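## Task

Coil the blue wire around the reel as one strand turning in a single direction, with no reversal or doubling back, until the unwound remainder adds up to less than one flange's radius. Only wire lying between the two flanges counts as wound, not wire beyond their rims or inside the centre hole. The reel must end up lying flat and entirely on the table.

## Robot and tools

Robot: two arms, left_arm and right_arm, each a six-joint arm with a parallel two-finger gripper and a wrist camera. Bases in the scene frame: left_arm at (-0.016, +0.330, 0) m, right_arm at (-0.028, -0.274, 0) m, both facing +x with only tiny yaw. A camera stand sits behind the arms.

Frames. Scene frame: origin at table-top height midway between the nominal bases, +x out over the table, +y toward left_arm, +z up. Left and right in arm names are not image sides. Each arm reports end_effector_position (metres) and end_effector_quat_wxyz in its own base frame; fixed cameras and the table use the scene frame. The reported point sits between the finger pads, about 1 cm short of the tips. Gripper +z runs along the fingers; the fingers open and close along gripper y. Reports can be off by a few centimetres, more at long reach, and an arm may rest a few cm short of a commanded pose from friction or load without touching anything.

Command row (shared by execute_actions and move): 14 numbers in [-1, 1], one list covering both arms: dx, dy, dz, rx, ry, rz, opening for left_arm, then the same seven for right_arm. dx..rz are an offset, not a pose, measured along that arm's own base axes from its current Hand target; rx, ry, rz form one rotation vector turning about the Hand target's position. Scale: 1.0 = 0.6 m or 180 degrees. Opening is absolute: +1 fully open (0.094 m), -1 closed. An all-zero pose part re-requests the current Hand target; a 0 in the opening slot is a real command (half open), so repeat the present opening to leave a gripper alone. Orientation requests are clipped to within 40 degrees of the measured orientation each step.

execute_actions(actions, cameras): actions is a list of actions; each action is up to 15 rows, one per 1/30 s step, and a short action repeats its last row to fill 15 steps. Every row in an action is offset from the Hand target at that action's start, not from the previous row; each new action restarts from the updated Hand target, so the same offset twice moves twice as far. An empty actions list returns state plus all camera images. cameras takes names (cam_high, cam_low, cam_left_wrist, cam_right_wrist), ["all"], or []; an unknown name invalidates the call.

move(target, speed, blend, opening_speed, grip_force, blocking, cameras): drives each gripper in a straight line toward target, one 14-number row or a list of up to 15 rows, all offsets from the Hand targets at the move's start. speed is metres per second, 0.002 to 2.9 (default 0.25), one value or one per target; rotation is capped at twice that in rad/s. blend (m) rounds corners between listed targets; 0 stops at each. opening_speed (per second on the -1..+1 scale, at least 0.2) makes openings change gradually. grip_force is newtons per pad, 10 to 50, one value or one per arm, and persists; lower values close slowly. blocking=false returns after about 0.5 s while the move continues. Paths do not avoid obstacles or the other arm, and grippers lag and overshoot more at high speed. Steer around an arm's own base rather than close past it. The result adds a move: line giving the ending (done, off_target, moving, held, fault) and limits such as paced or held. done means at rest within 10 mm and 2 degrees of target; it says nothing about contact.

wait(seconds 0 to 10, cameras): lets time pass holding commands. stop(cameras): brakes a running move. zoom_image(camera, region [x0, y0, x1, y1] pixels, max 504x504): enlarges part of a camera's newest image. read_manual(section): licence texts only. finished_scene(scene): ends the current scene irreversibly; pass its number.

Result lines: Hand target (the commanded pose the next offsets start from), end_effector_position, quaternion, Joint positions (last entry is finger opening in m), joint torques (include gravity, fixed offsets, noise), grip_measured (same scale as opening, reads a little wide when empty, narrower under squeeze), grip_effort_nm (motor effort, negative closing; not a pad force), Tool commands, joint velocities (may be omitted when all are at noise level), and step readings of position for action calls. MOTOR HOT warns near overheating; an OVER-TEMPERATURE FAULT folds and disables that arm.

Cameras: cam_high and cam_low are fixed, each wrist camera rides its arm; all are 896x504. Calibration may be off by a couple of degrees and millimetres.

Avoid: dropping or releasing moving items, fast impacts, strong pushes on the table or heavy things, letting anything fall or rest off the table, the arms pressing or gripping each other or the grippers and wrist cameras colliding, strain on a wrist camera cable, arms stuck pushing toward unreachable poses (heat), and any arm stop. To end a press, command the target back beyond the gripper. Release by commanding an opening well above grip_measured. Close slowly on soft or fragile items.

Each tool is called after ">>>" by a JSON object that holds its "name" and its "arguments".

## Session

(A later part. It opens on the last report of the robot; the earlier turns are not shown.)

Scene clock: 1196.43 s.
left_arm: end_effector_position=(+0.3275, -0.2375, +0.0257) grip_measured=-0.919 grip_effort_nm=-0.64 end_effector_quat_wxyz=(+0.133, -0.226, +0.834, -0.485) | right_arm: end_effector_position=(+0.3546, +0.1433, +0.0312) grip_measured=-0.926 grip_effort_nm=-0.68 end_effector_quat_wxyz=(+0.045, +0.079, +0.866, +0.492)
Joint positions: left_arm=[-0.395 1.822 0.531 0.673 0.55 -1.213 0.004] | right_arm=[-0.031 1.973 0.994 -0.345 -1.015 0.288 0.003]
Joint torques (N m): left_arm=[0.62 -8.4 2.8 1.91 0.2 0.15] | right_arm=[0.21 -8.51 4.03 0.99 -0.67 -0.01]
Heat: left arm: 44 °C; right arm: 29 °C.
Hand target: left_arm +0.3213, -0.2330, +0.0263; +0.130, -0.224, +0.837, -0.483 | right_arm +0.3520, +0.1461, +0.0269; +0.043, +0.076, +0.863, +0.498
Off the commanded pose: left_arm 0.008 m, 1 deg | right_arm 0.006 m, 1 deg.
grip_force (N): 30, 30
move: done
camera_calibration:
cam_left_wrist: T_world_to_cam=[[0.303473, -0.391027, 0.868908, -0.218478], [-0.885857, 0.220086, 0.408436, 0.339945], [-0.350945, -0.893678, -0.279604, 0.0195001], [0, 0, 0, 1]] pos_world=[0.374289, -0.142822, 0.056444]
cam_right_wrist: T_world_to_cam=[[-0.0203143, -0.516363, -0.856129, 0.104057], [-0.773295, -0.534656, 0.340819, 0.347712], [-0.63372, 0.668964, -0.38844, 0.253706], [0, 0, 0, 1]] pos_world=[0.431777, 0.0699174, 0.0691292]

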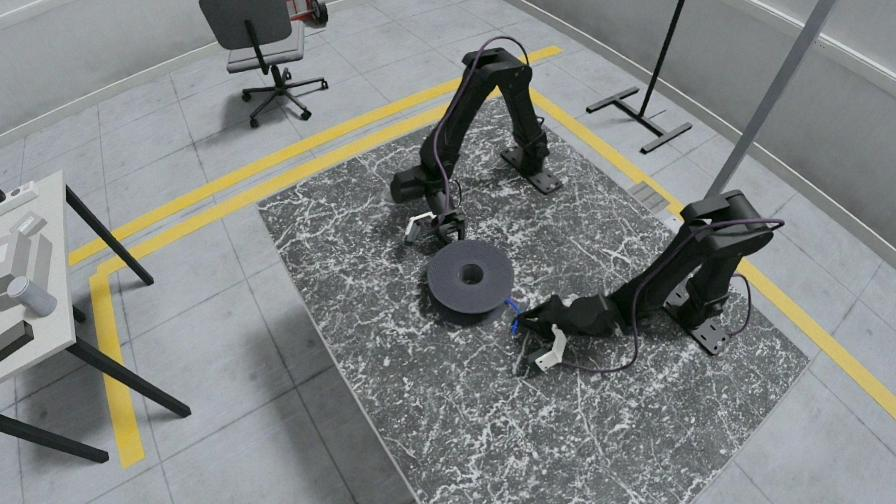

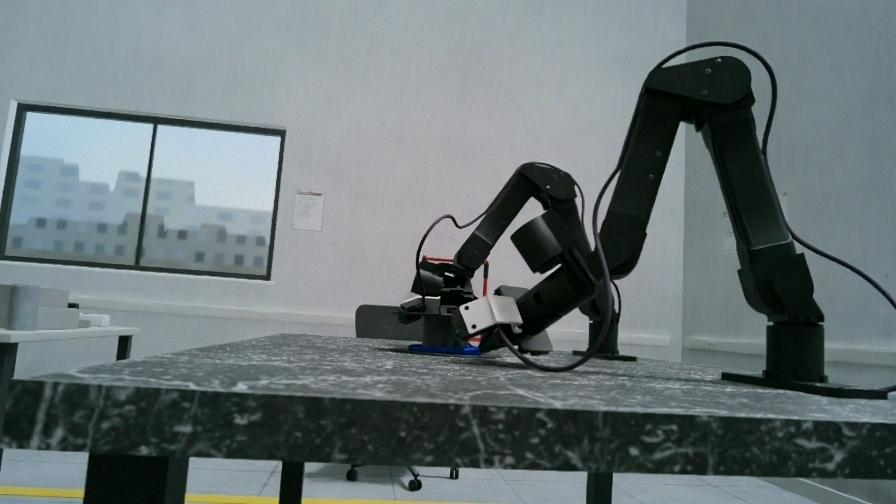

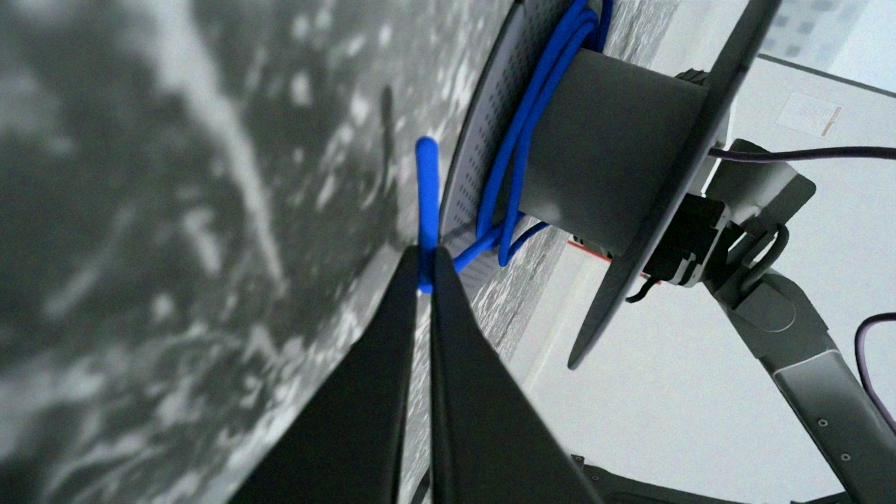

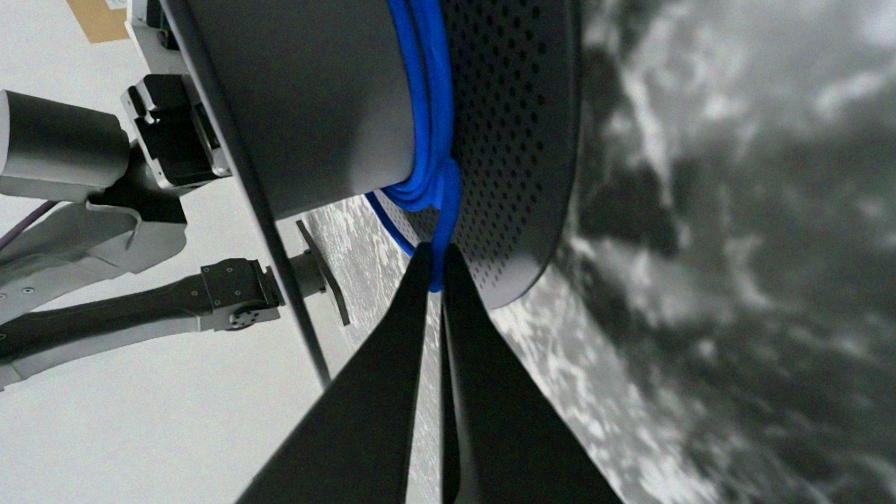

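>>> {"name": "move", "arguments": {"target": [0.0033,0.0333,0,0,0,0,-0.97,0,0,0,0,0,0,-0.97], "speed": 0.05, "cameras": ["cam_left_wrist","cam_right_wrist","cam_high"]}}

>>> {"name": "zoom_image", "arguments": {"camera": "cam_left_wrist", "region": [380, 0, 760, 380]}}

>>> {"name": "zoom_image", "arguments": {"camera": "cam_right_wrist", "region": [200, 0, 640, 320]}}

Scene clock: 1203.40 s.
left_arm: end_effector_position=(+0.3284, -0.2171, +0.0251) grip_measured=-0.919 grip_effort_nm=-0.63 end_effector_quat_wxyz=(+0.132, -0.225, +0.835, -0.485) | right_arm: end_effector_position=(+0.3547, +0.1433, +0.0312) grip_measured=-0.926 grip_effort_nm=-0.67 end_effector_quat_wxyz=(+0.045, +0.079, +0.866, +0.492)
Joint positions: left_arm=[-0.321 1.803 0.514 0.64 0.611 -1.159 0.004] | right_arm=[-0.031 1.973 0.994 -0.344 -1.015 0.289 0.003]
Joint torques (N m): left_arm=[0.7 -8.21 3.08 1.88 0.2 0.16] | right_arm=[0.25 -8.35 4.11 0.99 -0.65 -0.02]
Heat: left arm: 43 °C; right arm: 29 °C.
Hand target: left_arm +0.3233, -0.2130, +0.0262; +0.130, -0.224, +0.837, -0.483 | right_arm +0.3520, +0.1461, +0.0269; +0.043, +0.076, +0.863, +0.498
Off the commanded pose: left_arm 0.007 m, 0 deg | right_arm 0.006 m, 1 deg.
grip_force (N): 30, 30
move: done
camera_calibration:
cam_left_wrist: T_world_to_cam=[[0.304164, -0.392575, 0.867968, -0.210775], [-0.884742, 0.221359, 0.410161, 0.336418], [-0.353151, -0.892684, -0.279998, 0.0388695], [0, 0, 0, 1]] pos_world=[0.375481, -0.122516, 0.0558441]
cam_right_wrist: T_world_to_cam=[[-0.0203615, -0.516216, -0.856216, 0.104161], [-0.773546, -0.53443, 0.340605, 0.347863], [-0.633413, 0.669258, -0.388435, 0.253654], [0, 0, 0, 1]] pos_world=[0.431877, 0.0699179, 0.0692288]
Images, in order (width x height): cam_high 896x504, cam_left_wrist 896x504, cam_right_wrist 896x504.

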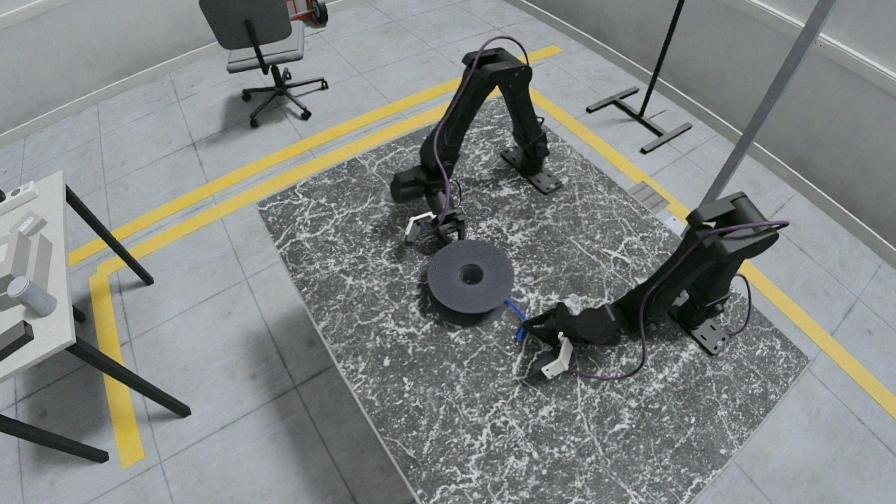

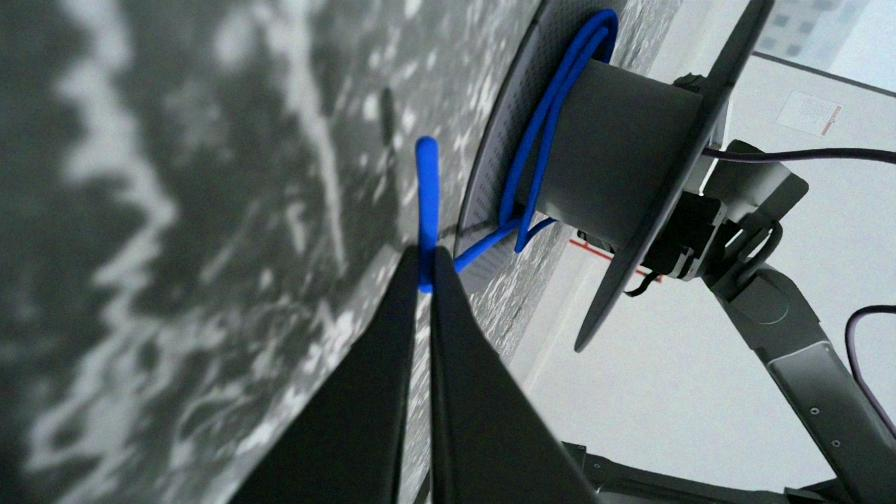

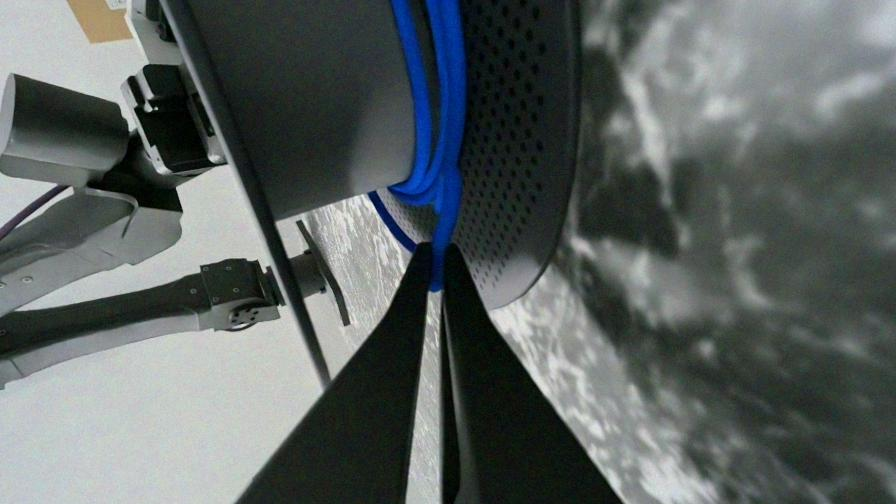

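Scaled by 1.326 from the camera's 896x504 image, which has a finer 1280x720 frame.

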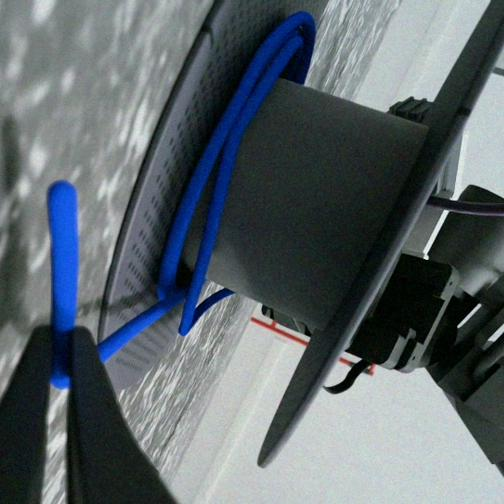

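Scaled by 1.145 from the camera's 896x504 image, which has a finer 1280x720 frame.

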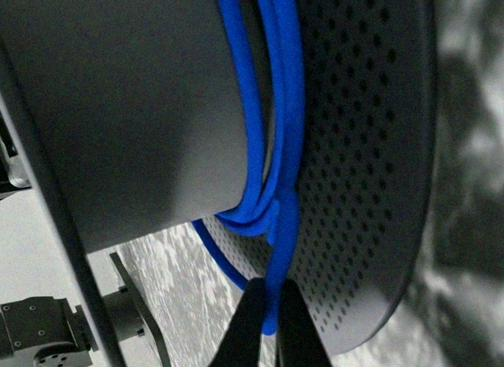

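>>> {"name": "move", "arguments": {"target": [0.0,0.055,0,0,0,0,-0.97,0,0,0,0,0,0,-0.97], "speed": 0.05, "cameras": ["cam_left_wrist","cam_right_wrist","cam_high"]}}

>>> {"name": "zoom_image", "arguments": {"camera": "cam_left_wrist", "region": [380, 0, 760, 380]}}

>>> {"name": "zoom_image", "arguments": {"camera": "cam_right_wrist", "region": [200, 0, 640, 320]}}

Scene clock: 1218.23 s.
left_arm: end_effector_position=(+0.3282, -0.1833, +0.0242) grip_measured=-0.919 grip_effort_nm=-0.64 end_effector_quat_wxyz=(+0.131, -0.226, +0.836, -0.483) | right_arm: end_effector_position=(+0.3547, +0.1435, +0.0312) grip_measured=-0.926 grip_effort_nm=-0.68 end_effector_quat_wxyz=(+0.045, +0.079, +0.866, +0.492)
Joint positions: left_arm=[-0.195 1.771 0.495 0.56 0.708 -1.056 0.004] | right_arm=[-0.031 1.973 0.994 -0.344 -1.015 0.289 0.003]
Joint torques (N m): left_arm=[0.7 -7.87 3.22 1.75 0.28 0.16] | right_arm=[0.32 -8.46 4.19 1.01 -0.63 -0.03]
Heat: left arm: 42 °C; right arm: 29 °C.
Hand target: left_arm +0.3233, -0.1800, +0.0262; +0.130, -0.224, +0.837, -0.483 | right_arm +0.3520, +0.1461, +0.0269; +0.043, +0.076, +0.863, +0.498
Off the commanded pose: left_arm 0.006 m, 0 deg | right_arm 0.006 m, 1 deg.
grip_force (N): 30, 30
move: done
camera_calibration:
cam_left_wrist: T_world_to_cam=[[0.306779, -0.395447, 0.865741, -0.198054], [-0.883232, 0.220667, 0.413772, 0.328344], [-0.354665, -0.891587, -0.281576, 0.069388], [0, 0, 0, 1]] pos_world=[0.375373, -0.0889093, 0.055142]
cam_right_wrist: T_world_to_cam=[[-0.0201433, -0.516242, -0.856206, 0.104119], [-0.7733, -0.534771, 0.340628, 0.347833], [-0.63372, 0.668965, -0.388438, 0.253741], [0, 0, 0, 1]] pos_world=[0.431877, 0.0700174, 0.0692288]
Images, in order (width x height): cam_high 896x504, cam_left_wrist 896x504, cam_right_wrist 896x504.

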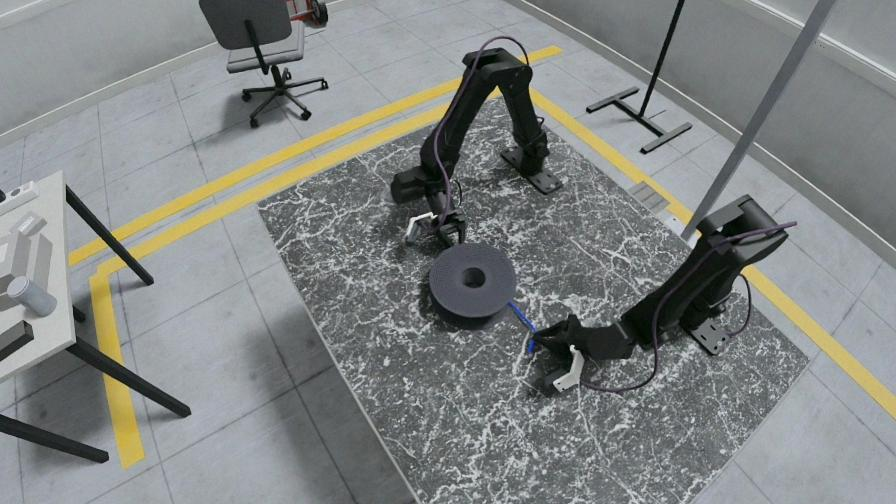

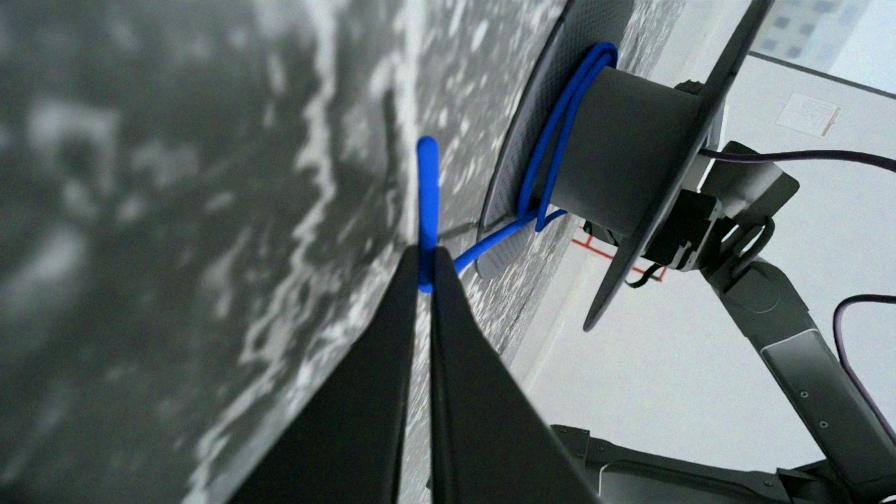

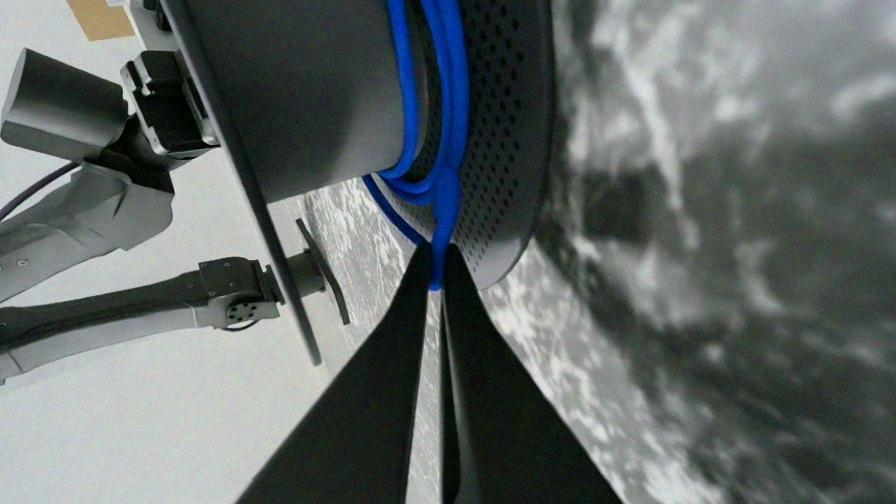

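Scaled by 1.326 from the camera's 896x504 image, which has a finer 1280x720 frame.

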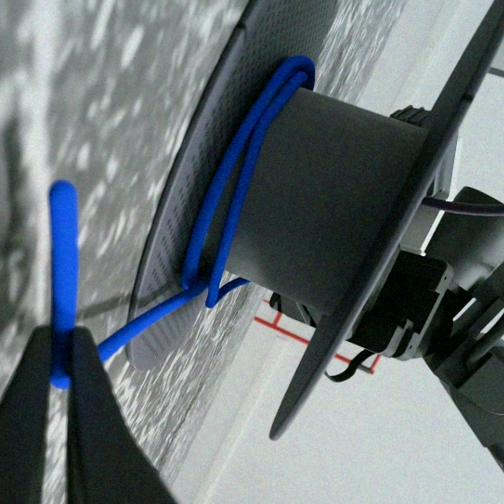

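Scaled by 1.145 from the camera's 896x504 image, which has a finer 1280x720 frame.

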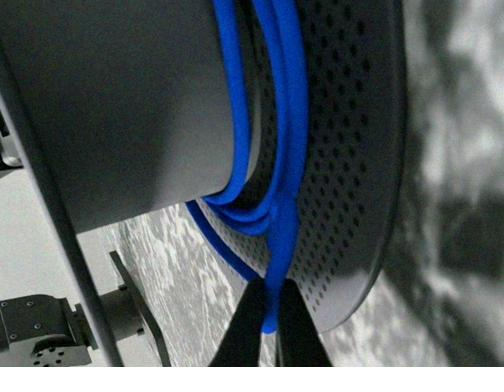

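>>> {"name": "move", "arguments": {"target": [[0,0,0,0,0,0,-0.97,0.005,0.02,0,0,0,0,-0.97],[0,0,0,0,0,0,-0.97,0.005,0.02,0,0,0,0,-0.72]], "speed": 0.05, "cameras": ["cam_left_wrist","cam_right_wrist","cam_high"]}}

>>> {"name": "zoom_image", "arguments": {"camera": "cam_right_wrist", "region": [200, 0, 640, 320]}}

Scene clock: 1230.03 s.
left_arm: end_effector_position=(+0.3280, -0.1833, +0.0241) grip_measured=-0.919 grip_effort_nm=-0.64 end_effector_quat_wxyz=(+0.130, -0.225, +0.836, -0.483) | right_arm: end_effector_position=(+0.3585, +0.1549, +0.0315) grip_measured=-0.722 grip_effort_nm=0.11 end_effector_quat_wxyz=(+0.047, +0.079, +0.865, +0.493)
Joint positions: left_arm=[-0.195 1.771 0.495 0.559 0.708 -1.055 0.004] | right_arm=[0.004 1.973 0.988 -0.278 -1.006 0.357 0.013]
Joint torques (N m): left_arm=[0.73 -7.9 3.25 1.77 0.26 0.15] | right_arm=[0.35 -8.43 4.15 1.05 -0.63 -0.03]
Heat: left arm: 41 °C; right arm: 29 °C.
Hand target: left_arm +0.3234, -0.1800, +0.0262; +0.130, -0.224, +0.837, -0.483 | right_arm +0.3551, +0.1580, +0.0270; +0.043, +0.076, +0.863, +0.498
Off the commanded pose: left_arm 0.006 m, 0 deg | right_arm 0.007 m, 1 deg.
grip_force (N): 30, 30
move: done
camera_calibration:
cam_left_wrist: T_world_to_cam=[[0.306675, -0.395802, 0.865616, -0.197921], [-0.883023, 0.221146, 0.413961, 0.328249], [-0.355275, -0.891311, -0.281683, 0.0695841], [0, 0, 0, 1]] pos_world=[0.375271, -0.0889079, 0.0550419]
cam_right_wrist: T_world_to_cam=[[-0.0189905, -0.515021, -0.856967, 0.109763], [-0.77556, -0.533343, 0.337716, 0.357464], [-0.630989, 0.671042, -0.389301, 0.247318], [0, 0, 0, 1]] pos_world=[0.435374, 0.0812202, 0.0696237]
Images, in order (width x height): cam_high 896x504, cam_left_wrist 896x504, cam_right_wrist 896x504.

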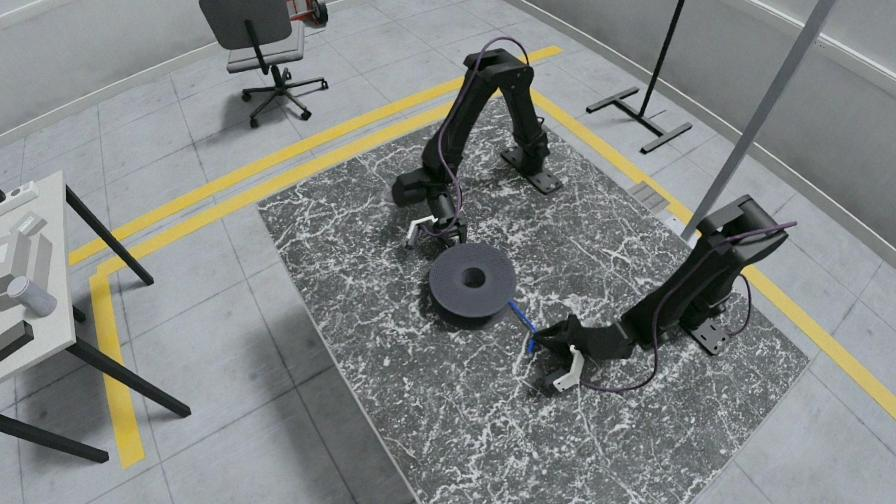

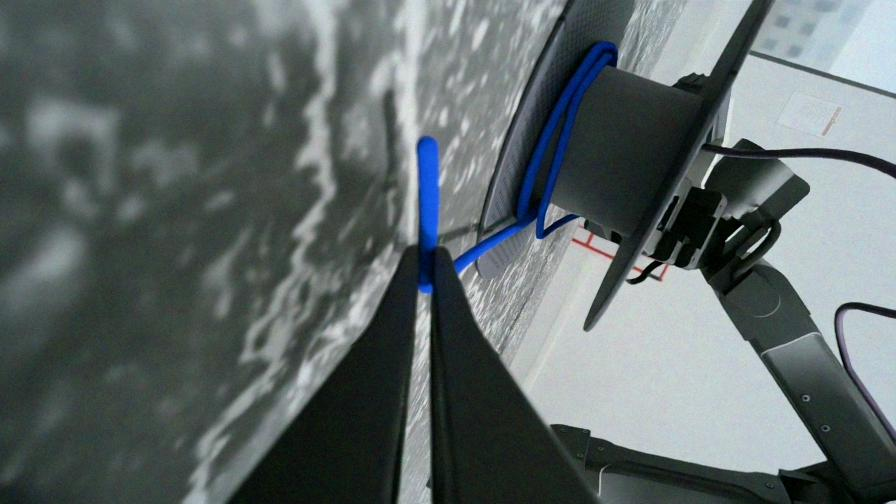

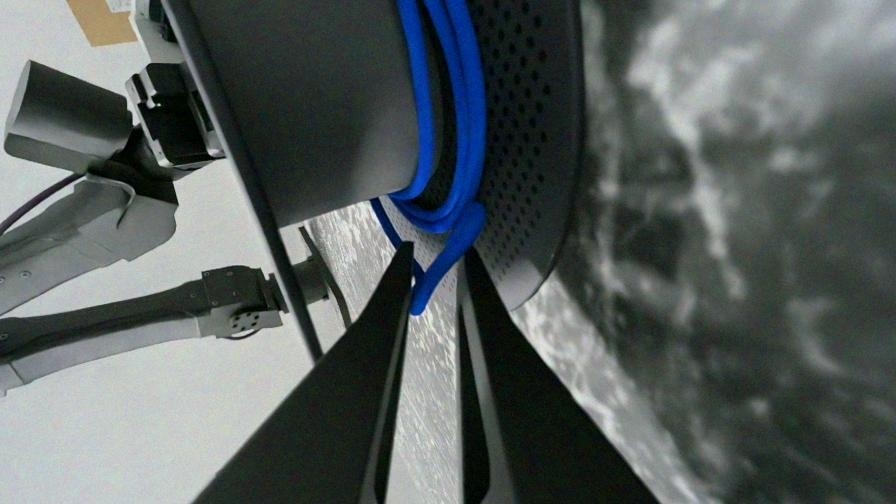

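Scaled by 1.145 from the camera's 896x504 image, which has a finer 1280x720 frame.

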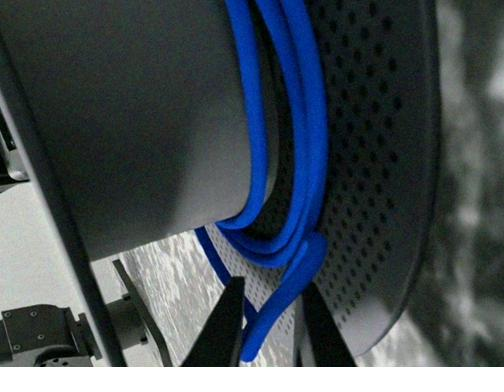

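>>> {"name": "move", "arguments": {"target": [0,0,0,0,0,0,-0.97,-0.0173,-0.0976,0.0613,0,0,0,-0.72], "speed": 0.06, "cameras": ["cam_right_wrist","cam_left_wrist"]}}

>>> {"name": "zoom_image", "arguments": {"camera": "cam_right_wrist", "region": [200, 0, 640, 320]}}

Scene clock: 1238.93 s.
left_arm: end_effector_position=(+0.3280, -0.1833, +0.0241) grip_measured=-0.919 grip_effort_nm=-0.64 end_effector_quat_wxyz=(+0.130, -0.225, +0.836, -0.483) | right_arm: end_effector_position=(+0.3345, +0.0997, +0.0448) grip_measured=-0.722 grip_effort_nm=0.11 end_effector_quat_wxyz=(+0.016, +0.096, +0.868, +0.487)
Joint positions: left_arm=[-0.195 1.771 0.495 0.559 0.708 -1.055 0.004] | right_arm=[-0.169 1.959 1.065 -0.719 -1.018 0.027 0.013]
Joint torques (N m): left_arm=[0.72 -7.87 3.21 1.78 0.27 0.14] | right_arm=[-0.32 -11.96 7.3 0.06 -0.82 -0.22]
Heat: left arm: 40 °C; right arm: 29 °C.
Hand target: left_arm +0.3234, -0.1800, +0.0262; +0.130, -0.224, +0.837, -0.483 | right_arm +0.3447, +0.0996, +0.0636; +0.043, +0.076, +0.863, +0.498
Off the commanded pose: left_arm 0.006 m, 0 deg | right_arm 0.022 m, 4 deg.
grip_force (N): 30, 30
move: off_target (right_arm)
camera_calibration:
cam_left_wrist: T_world_to_cam=[[0.306675, -0.395802, 0.865616, -0.197921], [-0.883023, 0.221146, 0.413961, 0.328249], [-0.355275, -0.891311, -0.281683, 0.0695841], [0, 0, 0, 1]] pos_world=[0.375271, -0.0889079, 0.0550419]
cam_right_wrist: T_world_to_cam=[[-0.0782687, -0.519978, -0.850586, 0.112271], [-0.749226, -0.532176, 0.39427, 0.293487], [-0.657673, 0.66814, -0.347929, 0.281747], [0, 0, 0, 1]] pos_world=[0.413973, 0.0263186, 0.0778107]
Images, in order (width x height): cam_left_wrist 896x504, cam_right_wrist 896x504.

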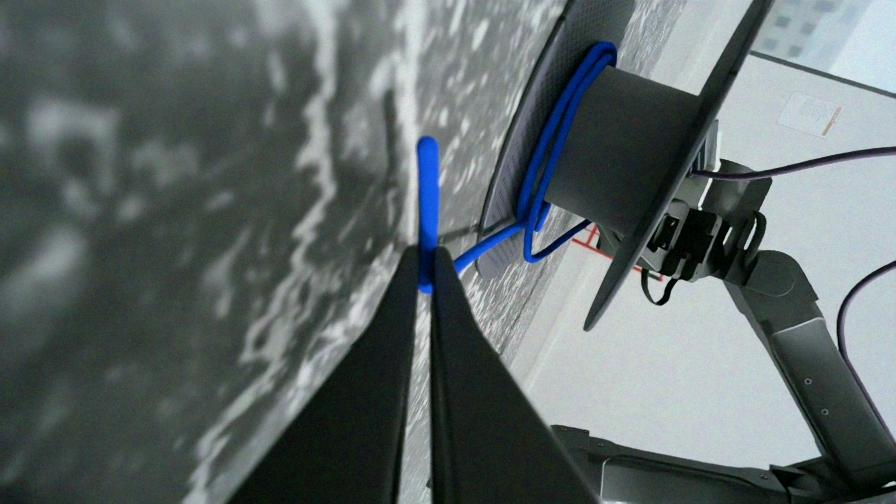

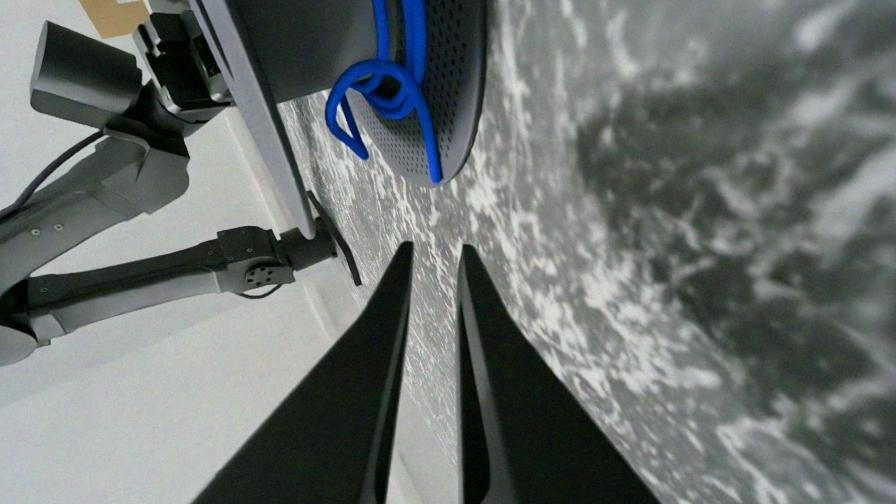

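Scaled by 1.145 from the camera's 896x504 image, which has a finer 1280x720 frame.

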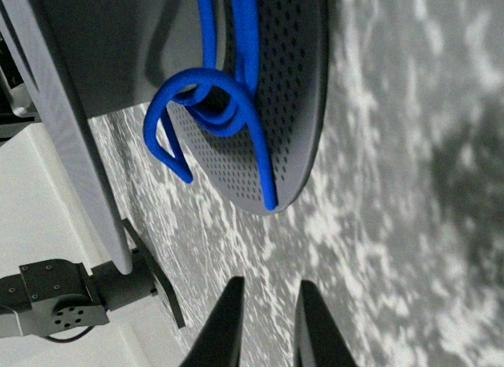

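>>> {"name": "move", "arguments": {"target": [0,0,0,0,0,0,-0.97,-0.0783,0.045,-0.03,0,0,0,-0.6], "speed": 0.12, "cameras": ["cam_right_wrist","cam_high"]}}

>>> {"name": "zoom_image", "arguments": {"camera": "cam_right_wrist", "region": [200, 0, 640, 320]}}

>>> {"name": "zoom_image", "arguments": {"camera": "cam_high", "region": [400, 220, 560, 340]}}

Scene clock: 1313.17 s.
left_arm: end_effector_position=(+0.3280, -0.1833, +0.0241) grip_measured=-0.919 grip_effort_nm=-0.64 end_effector_quat_wxyz=(+0.130, -0.225, +0.836, -0.483) | right_arm: end_effector_position=(+0.2971, +0.1236, +0.0373) grip_measured=-0.602 grip_effort_nm=0.11 end_effector_quat_wxyz=(+0.027, +0.088, +0.868, +0.489)
Joint positions: left_arm=[-0.195 1.771 0.495 0.559 0.708 -1.055 0.004] | right_arm=[-0.108 1.823 0.827 -0.497 -1.021 0.138 0.019]
Joint torques (N m): left_arm=[0.7 -7.88 3.22 1.78 0.25 0.15] | right_arm=[0.27 -10.76 3.64 0.68 -0.75 0.02]
Heat: left arm: 38 °C; right arm: 30 °C.
Hand target: left_arm +0.3234, -0.1800, +0.0262; +0.130, -0.224, +0.837, -0.483 | right_arm +0.2977, +0.1265, +0.0457; +0.043, +0.076, +0.863, +0.498
Off the commanded pose: left_arm 0.006 m, 0 deg | right_arm 0.009 m, 3 deg.
grip_force (N): 30, 30
move: off_target (right_arm)
camera_calibration:
cam_right_wrist: T_world_to_cam=[[-0.053876, -0.520174, -0.852359, 0.108227], [-0.757632, -0.534741, 0.374228, 0.284778], [-0.650455, 0.665936, -0.365291, 0.237357], [0, 0, 0, 1]] pos_world=[0.375978, 0.0505148, 0.0723808]
Images, in order (width x height): cam_high 896x504, cam_right_wrist 896x504.

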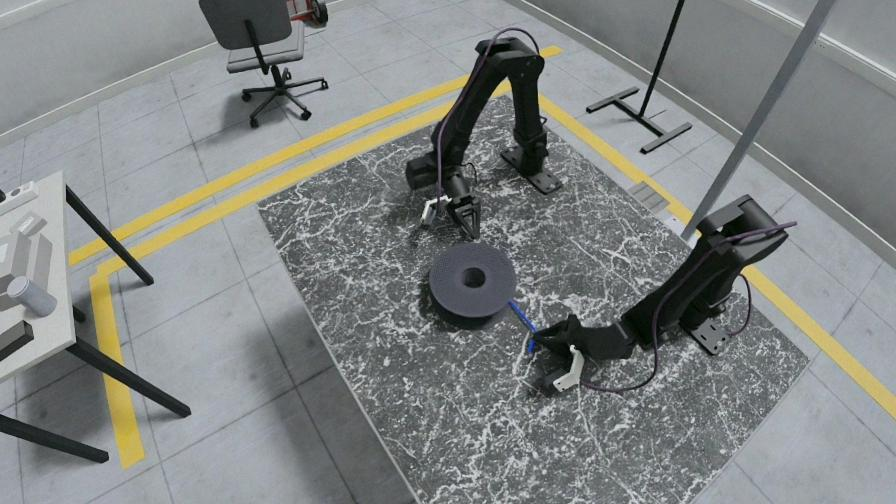

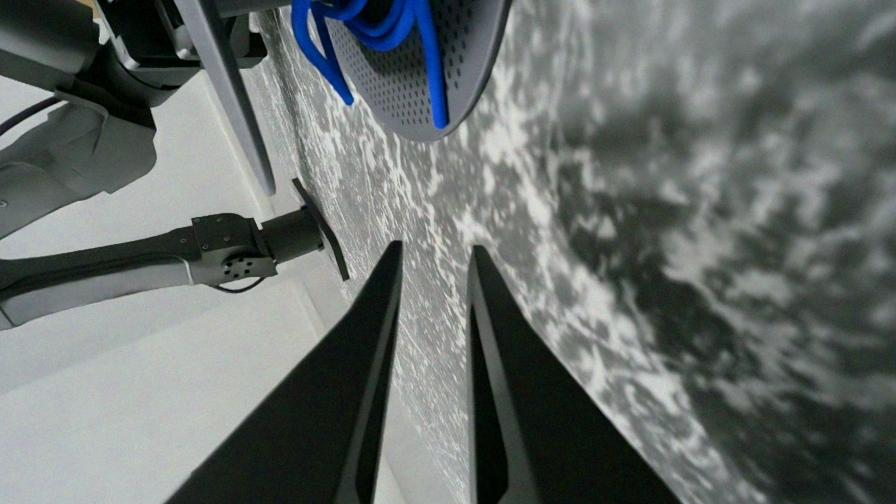

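Scaled by 1.145 from the camera's 896x504 image, which has a finer 1280x720 frame.

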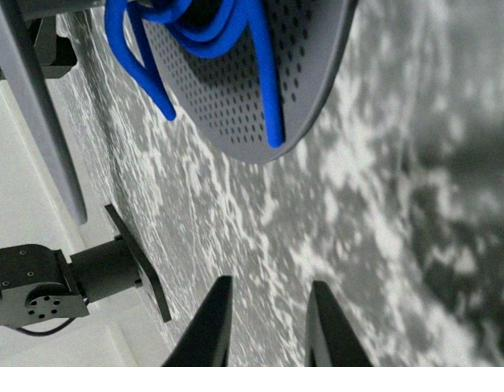

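Scaled by 3.150 from the camera's 896x504 image, which has a finer 1280x720 frame.

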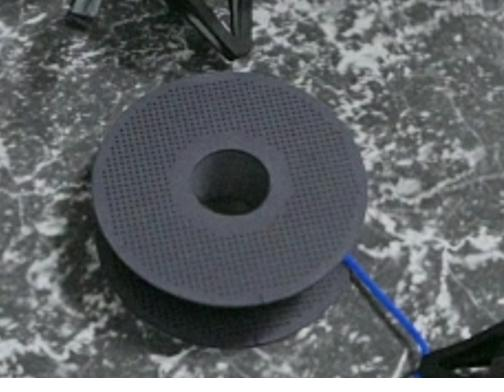

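>>> {"name": "move", "arguments": {"target": [[0,0,0,0,0,0,-0.97,0.0288,-0.0042,-0.0062,0,0,0,-0.6],[0,0,0,0,0,0,-0.97,0.0377,0.0455,-0.0353,0,0,0,-0.6]], "speed": 0.08, "blend": [0.01,0], "cameras": ["cam_right_wrist","cam_left_wrist"]}}

>>> {"name": "zoom_image", "arguments": {"camera": "cam_right_wrist", "region": [240, 0, 600, 300]}}

Scene clock: 1479.80 s.
left_arm: end_effector_position=(+0.3280, -0.1833, +0.0241) grip_measured=-0.919 grip_effort_nm=-0.64 end_effector_quat_wxyz=(+0.130, -0.225, +0.836, -0.483) | right_arm: end_effector_position=(+0.3249, +0.1517, +0.0299) grip_measured=-0.602 grip_effort_nm=0.10 end_effector_quat_wxyz=(+0.048, +0.076, +0.865, +0.493)
Joint positions: left_arm=[-0.195 1.771 0.495 0.559 0.708 -1.055 0.004] | right_arm=[-0.006 1.881 0.84 -0.238 -1.01 0.331 0.019]
Joint torques (N m): left_arm=[0.73 -7.87 3.22 1.76 0.25 0.16] | right_arm=[0.12 -7.02 3.66 1.03 -0.66 0.02]
Heat: left arm: 37 °C; right arm: 28 °C.
Hand target: left_arm +0.3234, -0.1800, +0.0262; +0.130, -0.224, +0.837, -0.483 | right_arm +0.3204, +0.1538, +0.0245; +0.043, +0.076, +0.863, +0.498
Off the commanded pose: left_arm 0.006 m, 0 deg | right_arm 0.007 m, 1 deg.
grip_force (N): 30, 30
move: done; blend cut to 0.009 m at target 1
camera_calibration:
cam_left_wrist: T_world_to_cam=[[0.306675, -0.395802, 0.865616, -0.197921], [-0.883023, 0.221146, 0.413961, 0.328249], [-0.355275, -0.891311, -0.281683, 0.0695841], [0, 0, 0, 1]] pos_world=[0.375271, -0.0889079, 0.0550419]
cam_right_wrist: T_world_to_cam=[[-0.0123822, -0.51568, -0.856692, 0.104026], [-0.775504, -0.535892, 0.333785, 0.330767], [-0.631221, 0.668501, -0.393276, 0.228098], [0, 0, 0, 1]] pos_world=[0.401779, 0.0784161, 0.0684185]
Images, in order (width x height): cam_left_wrist 896x504, cam_right_wrist 896x504.

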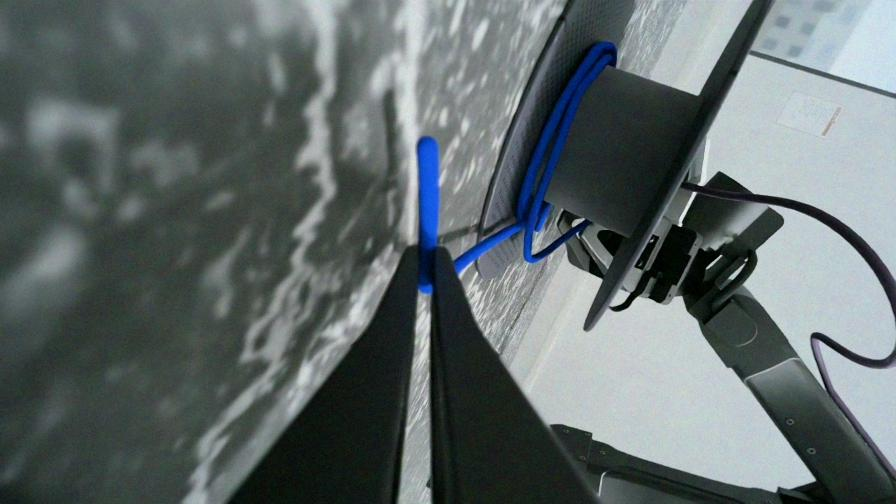

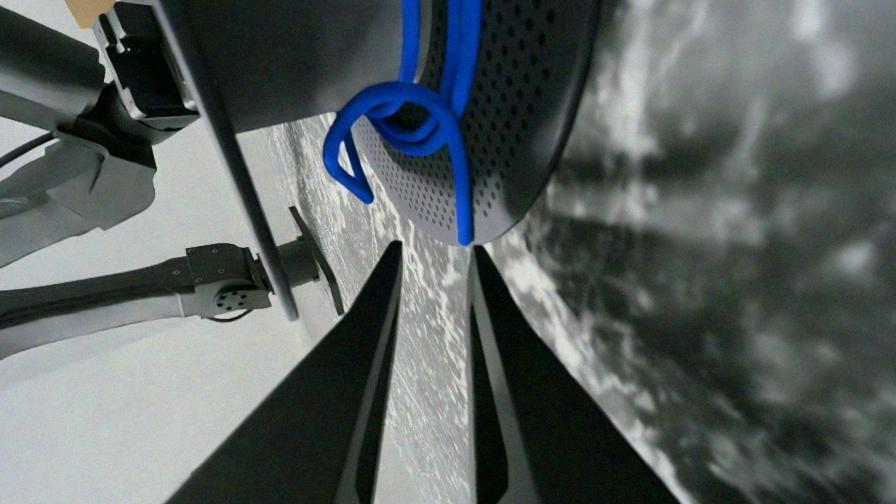

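Scaled by 1.400 from the camera's 896x504 image, which has a finer 1280x720 frame.

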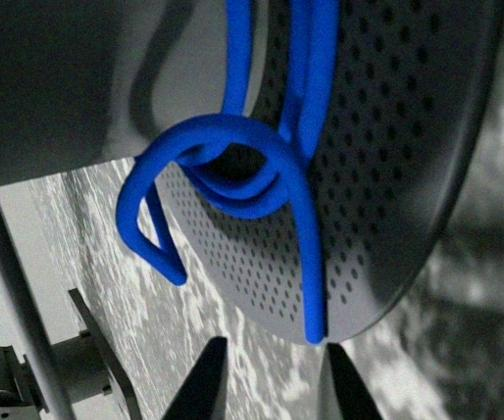

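>>> {"name": "move", "arguments": {"target": [[0,0,0,0,0,0,-0.97,-0.015,-0.0853,0.05,0,0,0,-0.6],[0,0,0,0,0,0,-0.97,-0.015,-0.09,0.29,-0.1247,0.1248,-0.1764,-0.6],[0,0,0,0,0,0,-0.97,0.1025,0.1315,0.16,-0.2494,0.2496,-0.3527,-0.93]], "speed": [0.08,0.2,0.25], "blend": [0.015,0.03,0], "cameras": ["cam_right_wrist","cam_high"]}}

Scene clock: 1582.47 s.
left_arm: end_effector_position=(+0.3280, -0.1833, +0.0241) grip_measured=-0.919 grip_effort_nm=-0.64 end_effector_quat_wxyz=(+0.130, -0.225, +0.836, -0.483) | right_arm: end_effector_position=(+0.3806, +0.2354, +0.1230) grip_measured=-0.928 grip_effort_nm=-0.14 end_effector_quat_wxyz=(-0.002, +0.640, +0.768, +0.014)
Joint positions: left_arm=[-0.195 1.771 0.495 0.559 0.708 -1.055 0.004] | right_arm=[0.546 2.3 2.292 -1.538 -0.014 1.936 0.003]
Joint torques (N m): left_arm=[0.73 -7.88 3.25 1.77 0.25 0.14] | right_arm=[-0.16 -11.25 8.43 -0.01 0.14 0.15]
Heat: left arm: 36 °C; right arm: 28 °C.
Hand target: left_arm +0.3234, -0.1800, +0.0262; +0.130, -0.224, +0.837, -0.483 | right_arm +0.3819, +0.2327, +0.1205; +0.001, +0.645, +0.764, +0.000
Off the commanded pose: left_arm 0.006 m, 0 deg | right_arm 0.004 m, 2 deg.
joint sent to its limit (right arm) — joint 4 (wrist pitch), lower limit. The joint targets still meet the commanded pose.
grip_force (N): 30, 30
move: done
camera_calibration:
cam_right_wrist: T_world_to_cam=[[-0.967777, -0.251117, -0.0186398, 0.425897], [-0.177107, 0.626193, 0.759286, -0.165865], [-0.178997, 0.738121, -0.65049, 0.0870581], [0, 0, 0, 1]] pos_world=[0.398381, 0.146554, 0.190508]
Images, in order (width x height): cam_high 896x504, cam_right_wrist 896x504.

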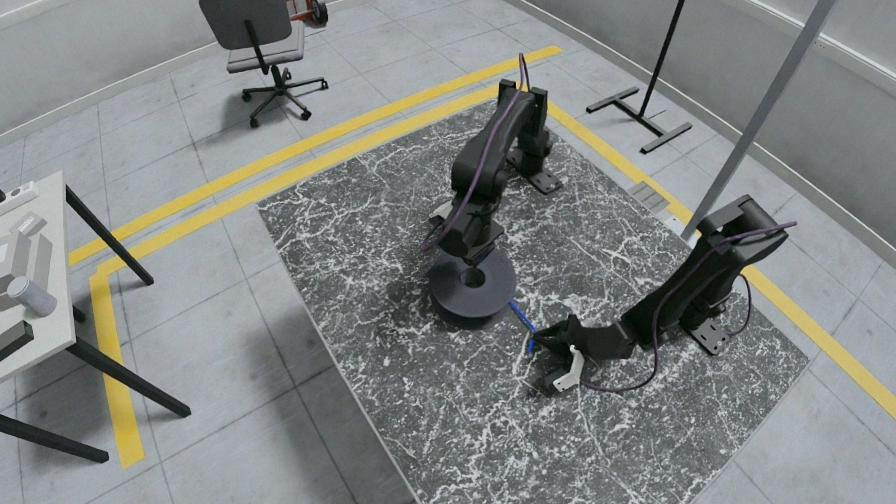

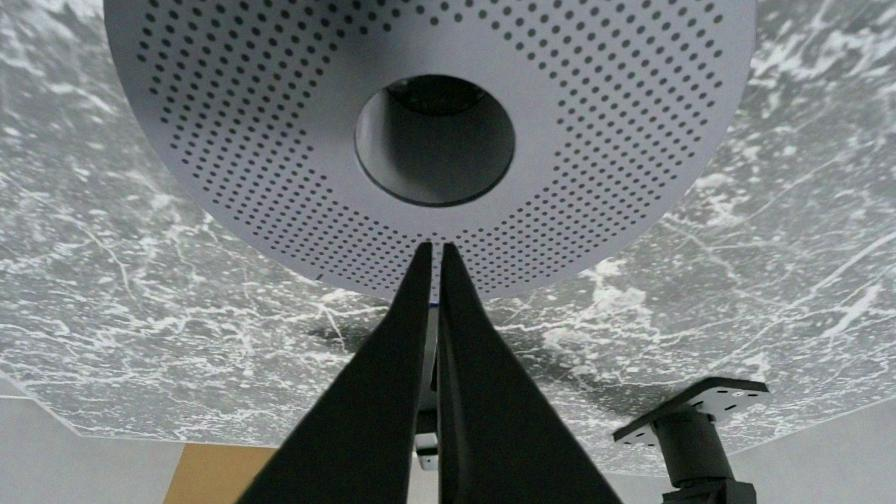

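>>> {"name": "move", "arguments": {"target": [[0,0,0,0,0,0,-0.97,-0.0015,-0.0007,-0.1342,0,0,0,-0.93],[0,0,0,0,0,0,-0.97,-0.0015,-0.0007,-0.1342,0,0,0,-0.06]], "speed": [0.12,0.1], "cameras": ["cam_right_wrist"]}}

Scene clock: 1590.00 s.
left_arm: end_effector_position=(+0.3280, -0.1833, +0.0241) grip_measured=-0.919 grip_effort_nm=-0.64 end_effector_quat_wxyz=(+0.131, -0.225, +0.836, -0.483) | right_arm: end_effector_position=(+0.3838, +0.2375, +0.0681) grip_measured=-0.067 grip_effort_nm=0.37 end_effector_quat_wxyz=(+0.003, +0.641, +0.767, +0.029)
Joint positions: left_arm=[-0.195 1.771 0.495 0.559 0.708 -1.055 0.004] | right_arm=[0.547 2.247 1.981 -1.249 -0.013 1.939 0.044]
Joint torques (N m): left_arm=[0.73 -7.91 3.25 1.77 0.25 0.14] | right_arm=[-0.06 -9.14 3.82 0.56 0.17 0.12]
Heat: left arm: 36 °C; right arm: 28 °C.
Hand target: left_arm +0.3234, -0.1800, +0.0262; +0.130, -0.224, +0.837, -0.483 | right_arm +0.3809, +0.2323, +0.0400; +0.001, +0.645, +0.764, +0.000
Off the commanded pose: left_arm 0.006 m, 0 deg | right_arm 0.029 m, 3 deg.
grip_force (N): 30, 30
move: off_target (right_arm)
camera_calibration:
cam_right_wrist: T_world_to_cam=[[-0.967543, -0.247916, -0.0489674, 0.429727], [-0.1961, 0.614368, 0.764262, -0.115167], [-0.159389, 0.749059, -0.643044, 0.039857], [0, 0, 0, 1]] pos_world=[0.399548, 0.147436, 0.134691]
Images, in order (width x height): cam_right_wrist 896x504.

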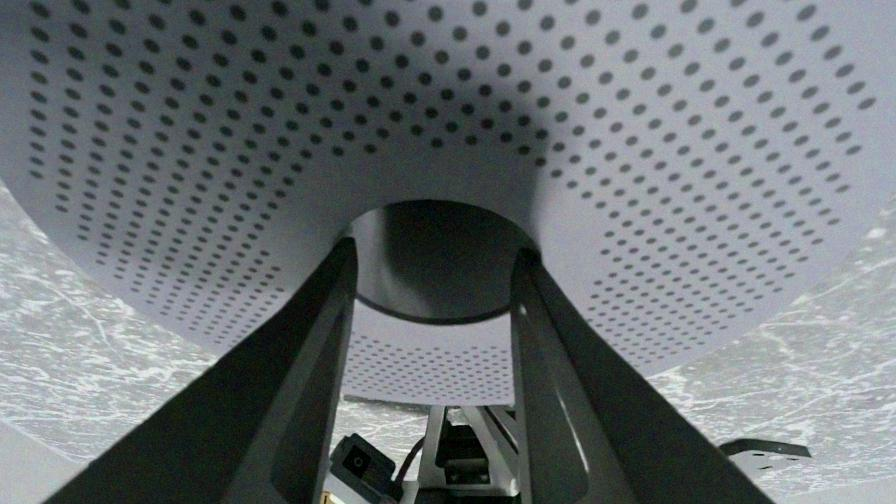

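>>> {"name": "move", "arguments": {"target": [-0.0108,-0.0555,0,0,0,0,-0.97,0,0,0,0,0,0.2,0.0], "speed": 0.15, "cameras": ["cam_left_wrist","cam_high"]}}

>>> {"name": "zoom_image", "arguments": {"camera": "cam_left_wrist", "region": [380, 0, 760, 380]}}

Scene clock: 1600.23 s.
left_arm: end_effector_position=(+0.3199, -0.2135, +0.0259) grip_measured=-0.919 grip_effort_nm=-0.64 end_effector_quat_wxyz=(+0.126, -0.224, +0.837, -0.484) | right_arm: end_effector_position=(+0.3830, +0.2386, +0.0681) grip_measured=-0.029 grip_effort_nm=1.24 end_effector_quat_wxyz=(+0.008, +0.393, +0.919, +0.029)
Joint positions: left_arm=[-0.314 1.771 0.488 0.619 0.624 -1.149 0.004] | right_arm=[0.547 2.247 1.981 -1.249 -0.021 1.356 0.046]
Joint torques (N m): left_arm=[-0.58 -6.91 3.19 2.18 0.04 0.01] | right_arm=[-0.13 -9.18 4.07 0.57 0.22 -0.46]
Heat: left arm: 37 °C; right arm: 28 °C.
Hand target: left_arm +0.3167, -0.2133, +0.0261; +0.130, -0.224, +0.837, -0.483 | right_arm +0.3810, +0.2323, +0.0400; +0.001, +0.377, +0.926, +0.000
Off the commanded pose: left_arm 0.003 m, 0 deg | right_arm 0.029 m, 4 deg.
grip_force (N): 30, 30
move: off_target (right_arm)
camera_calibration:
cam_left_wrist: T_world_to_cam=[[0.3092, -0.395926, 0.864661, -0.209772], [-0.87896, 0.228146, 0.418781, 0.327046], [-0.363075, -0.88949, -0.27746, 0.0430229], [0, 0, 0, 1]] pos_world=[0.367943, -0.1194, 0.0563582]
Images, in order (width x height): cam_high 896x504, cam_left_wrist 896x504.

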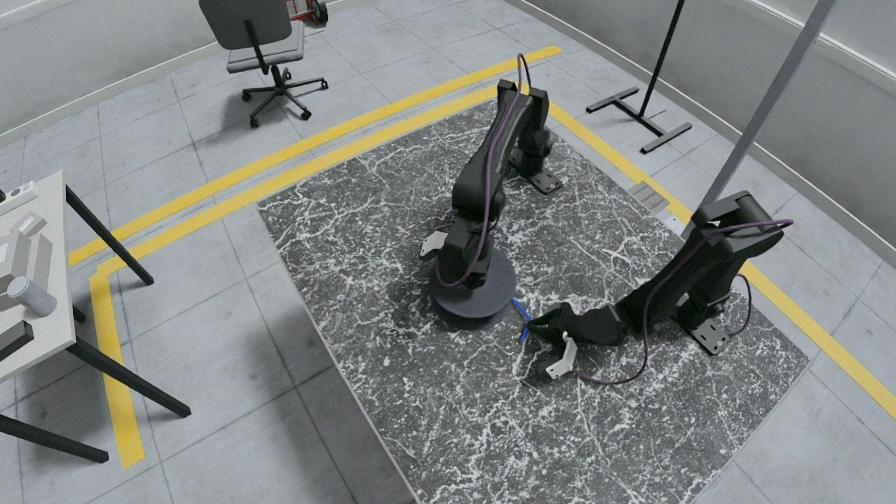

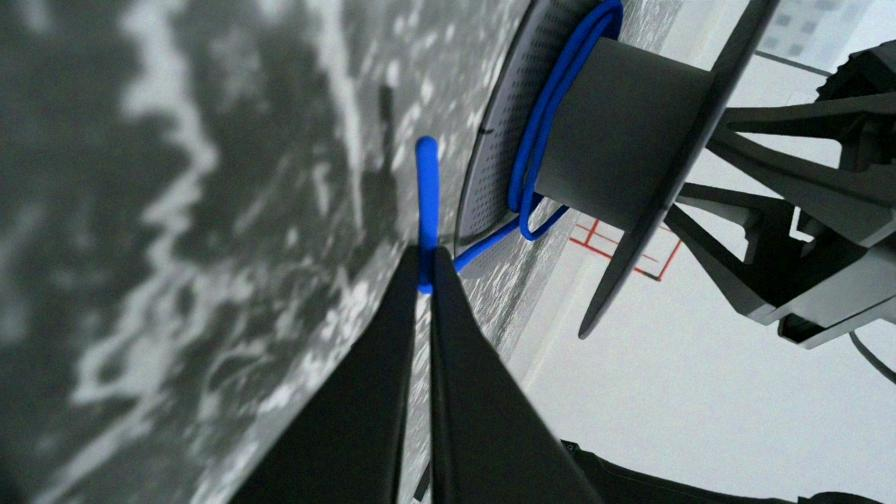

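Scaled by 1.326 from the camera's 896x504 image, which has a finer 1280x720 frame.

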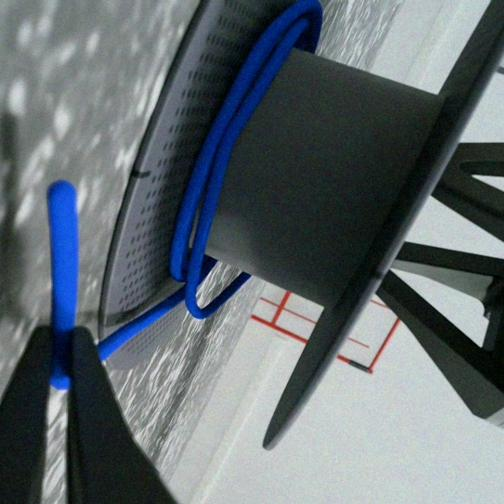

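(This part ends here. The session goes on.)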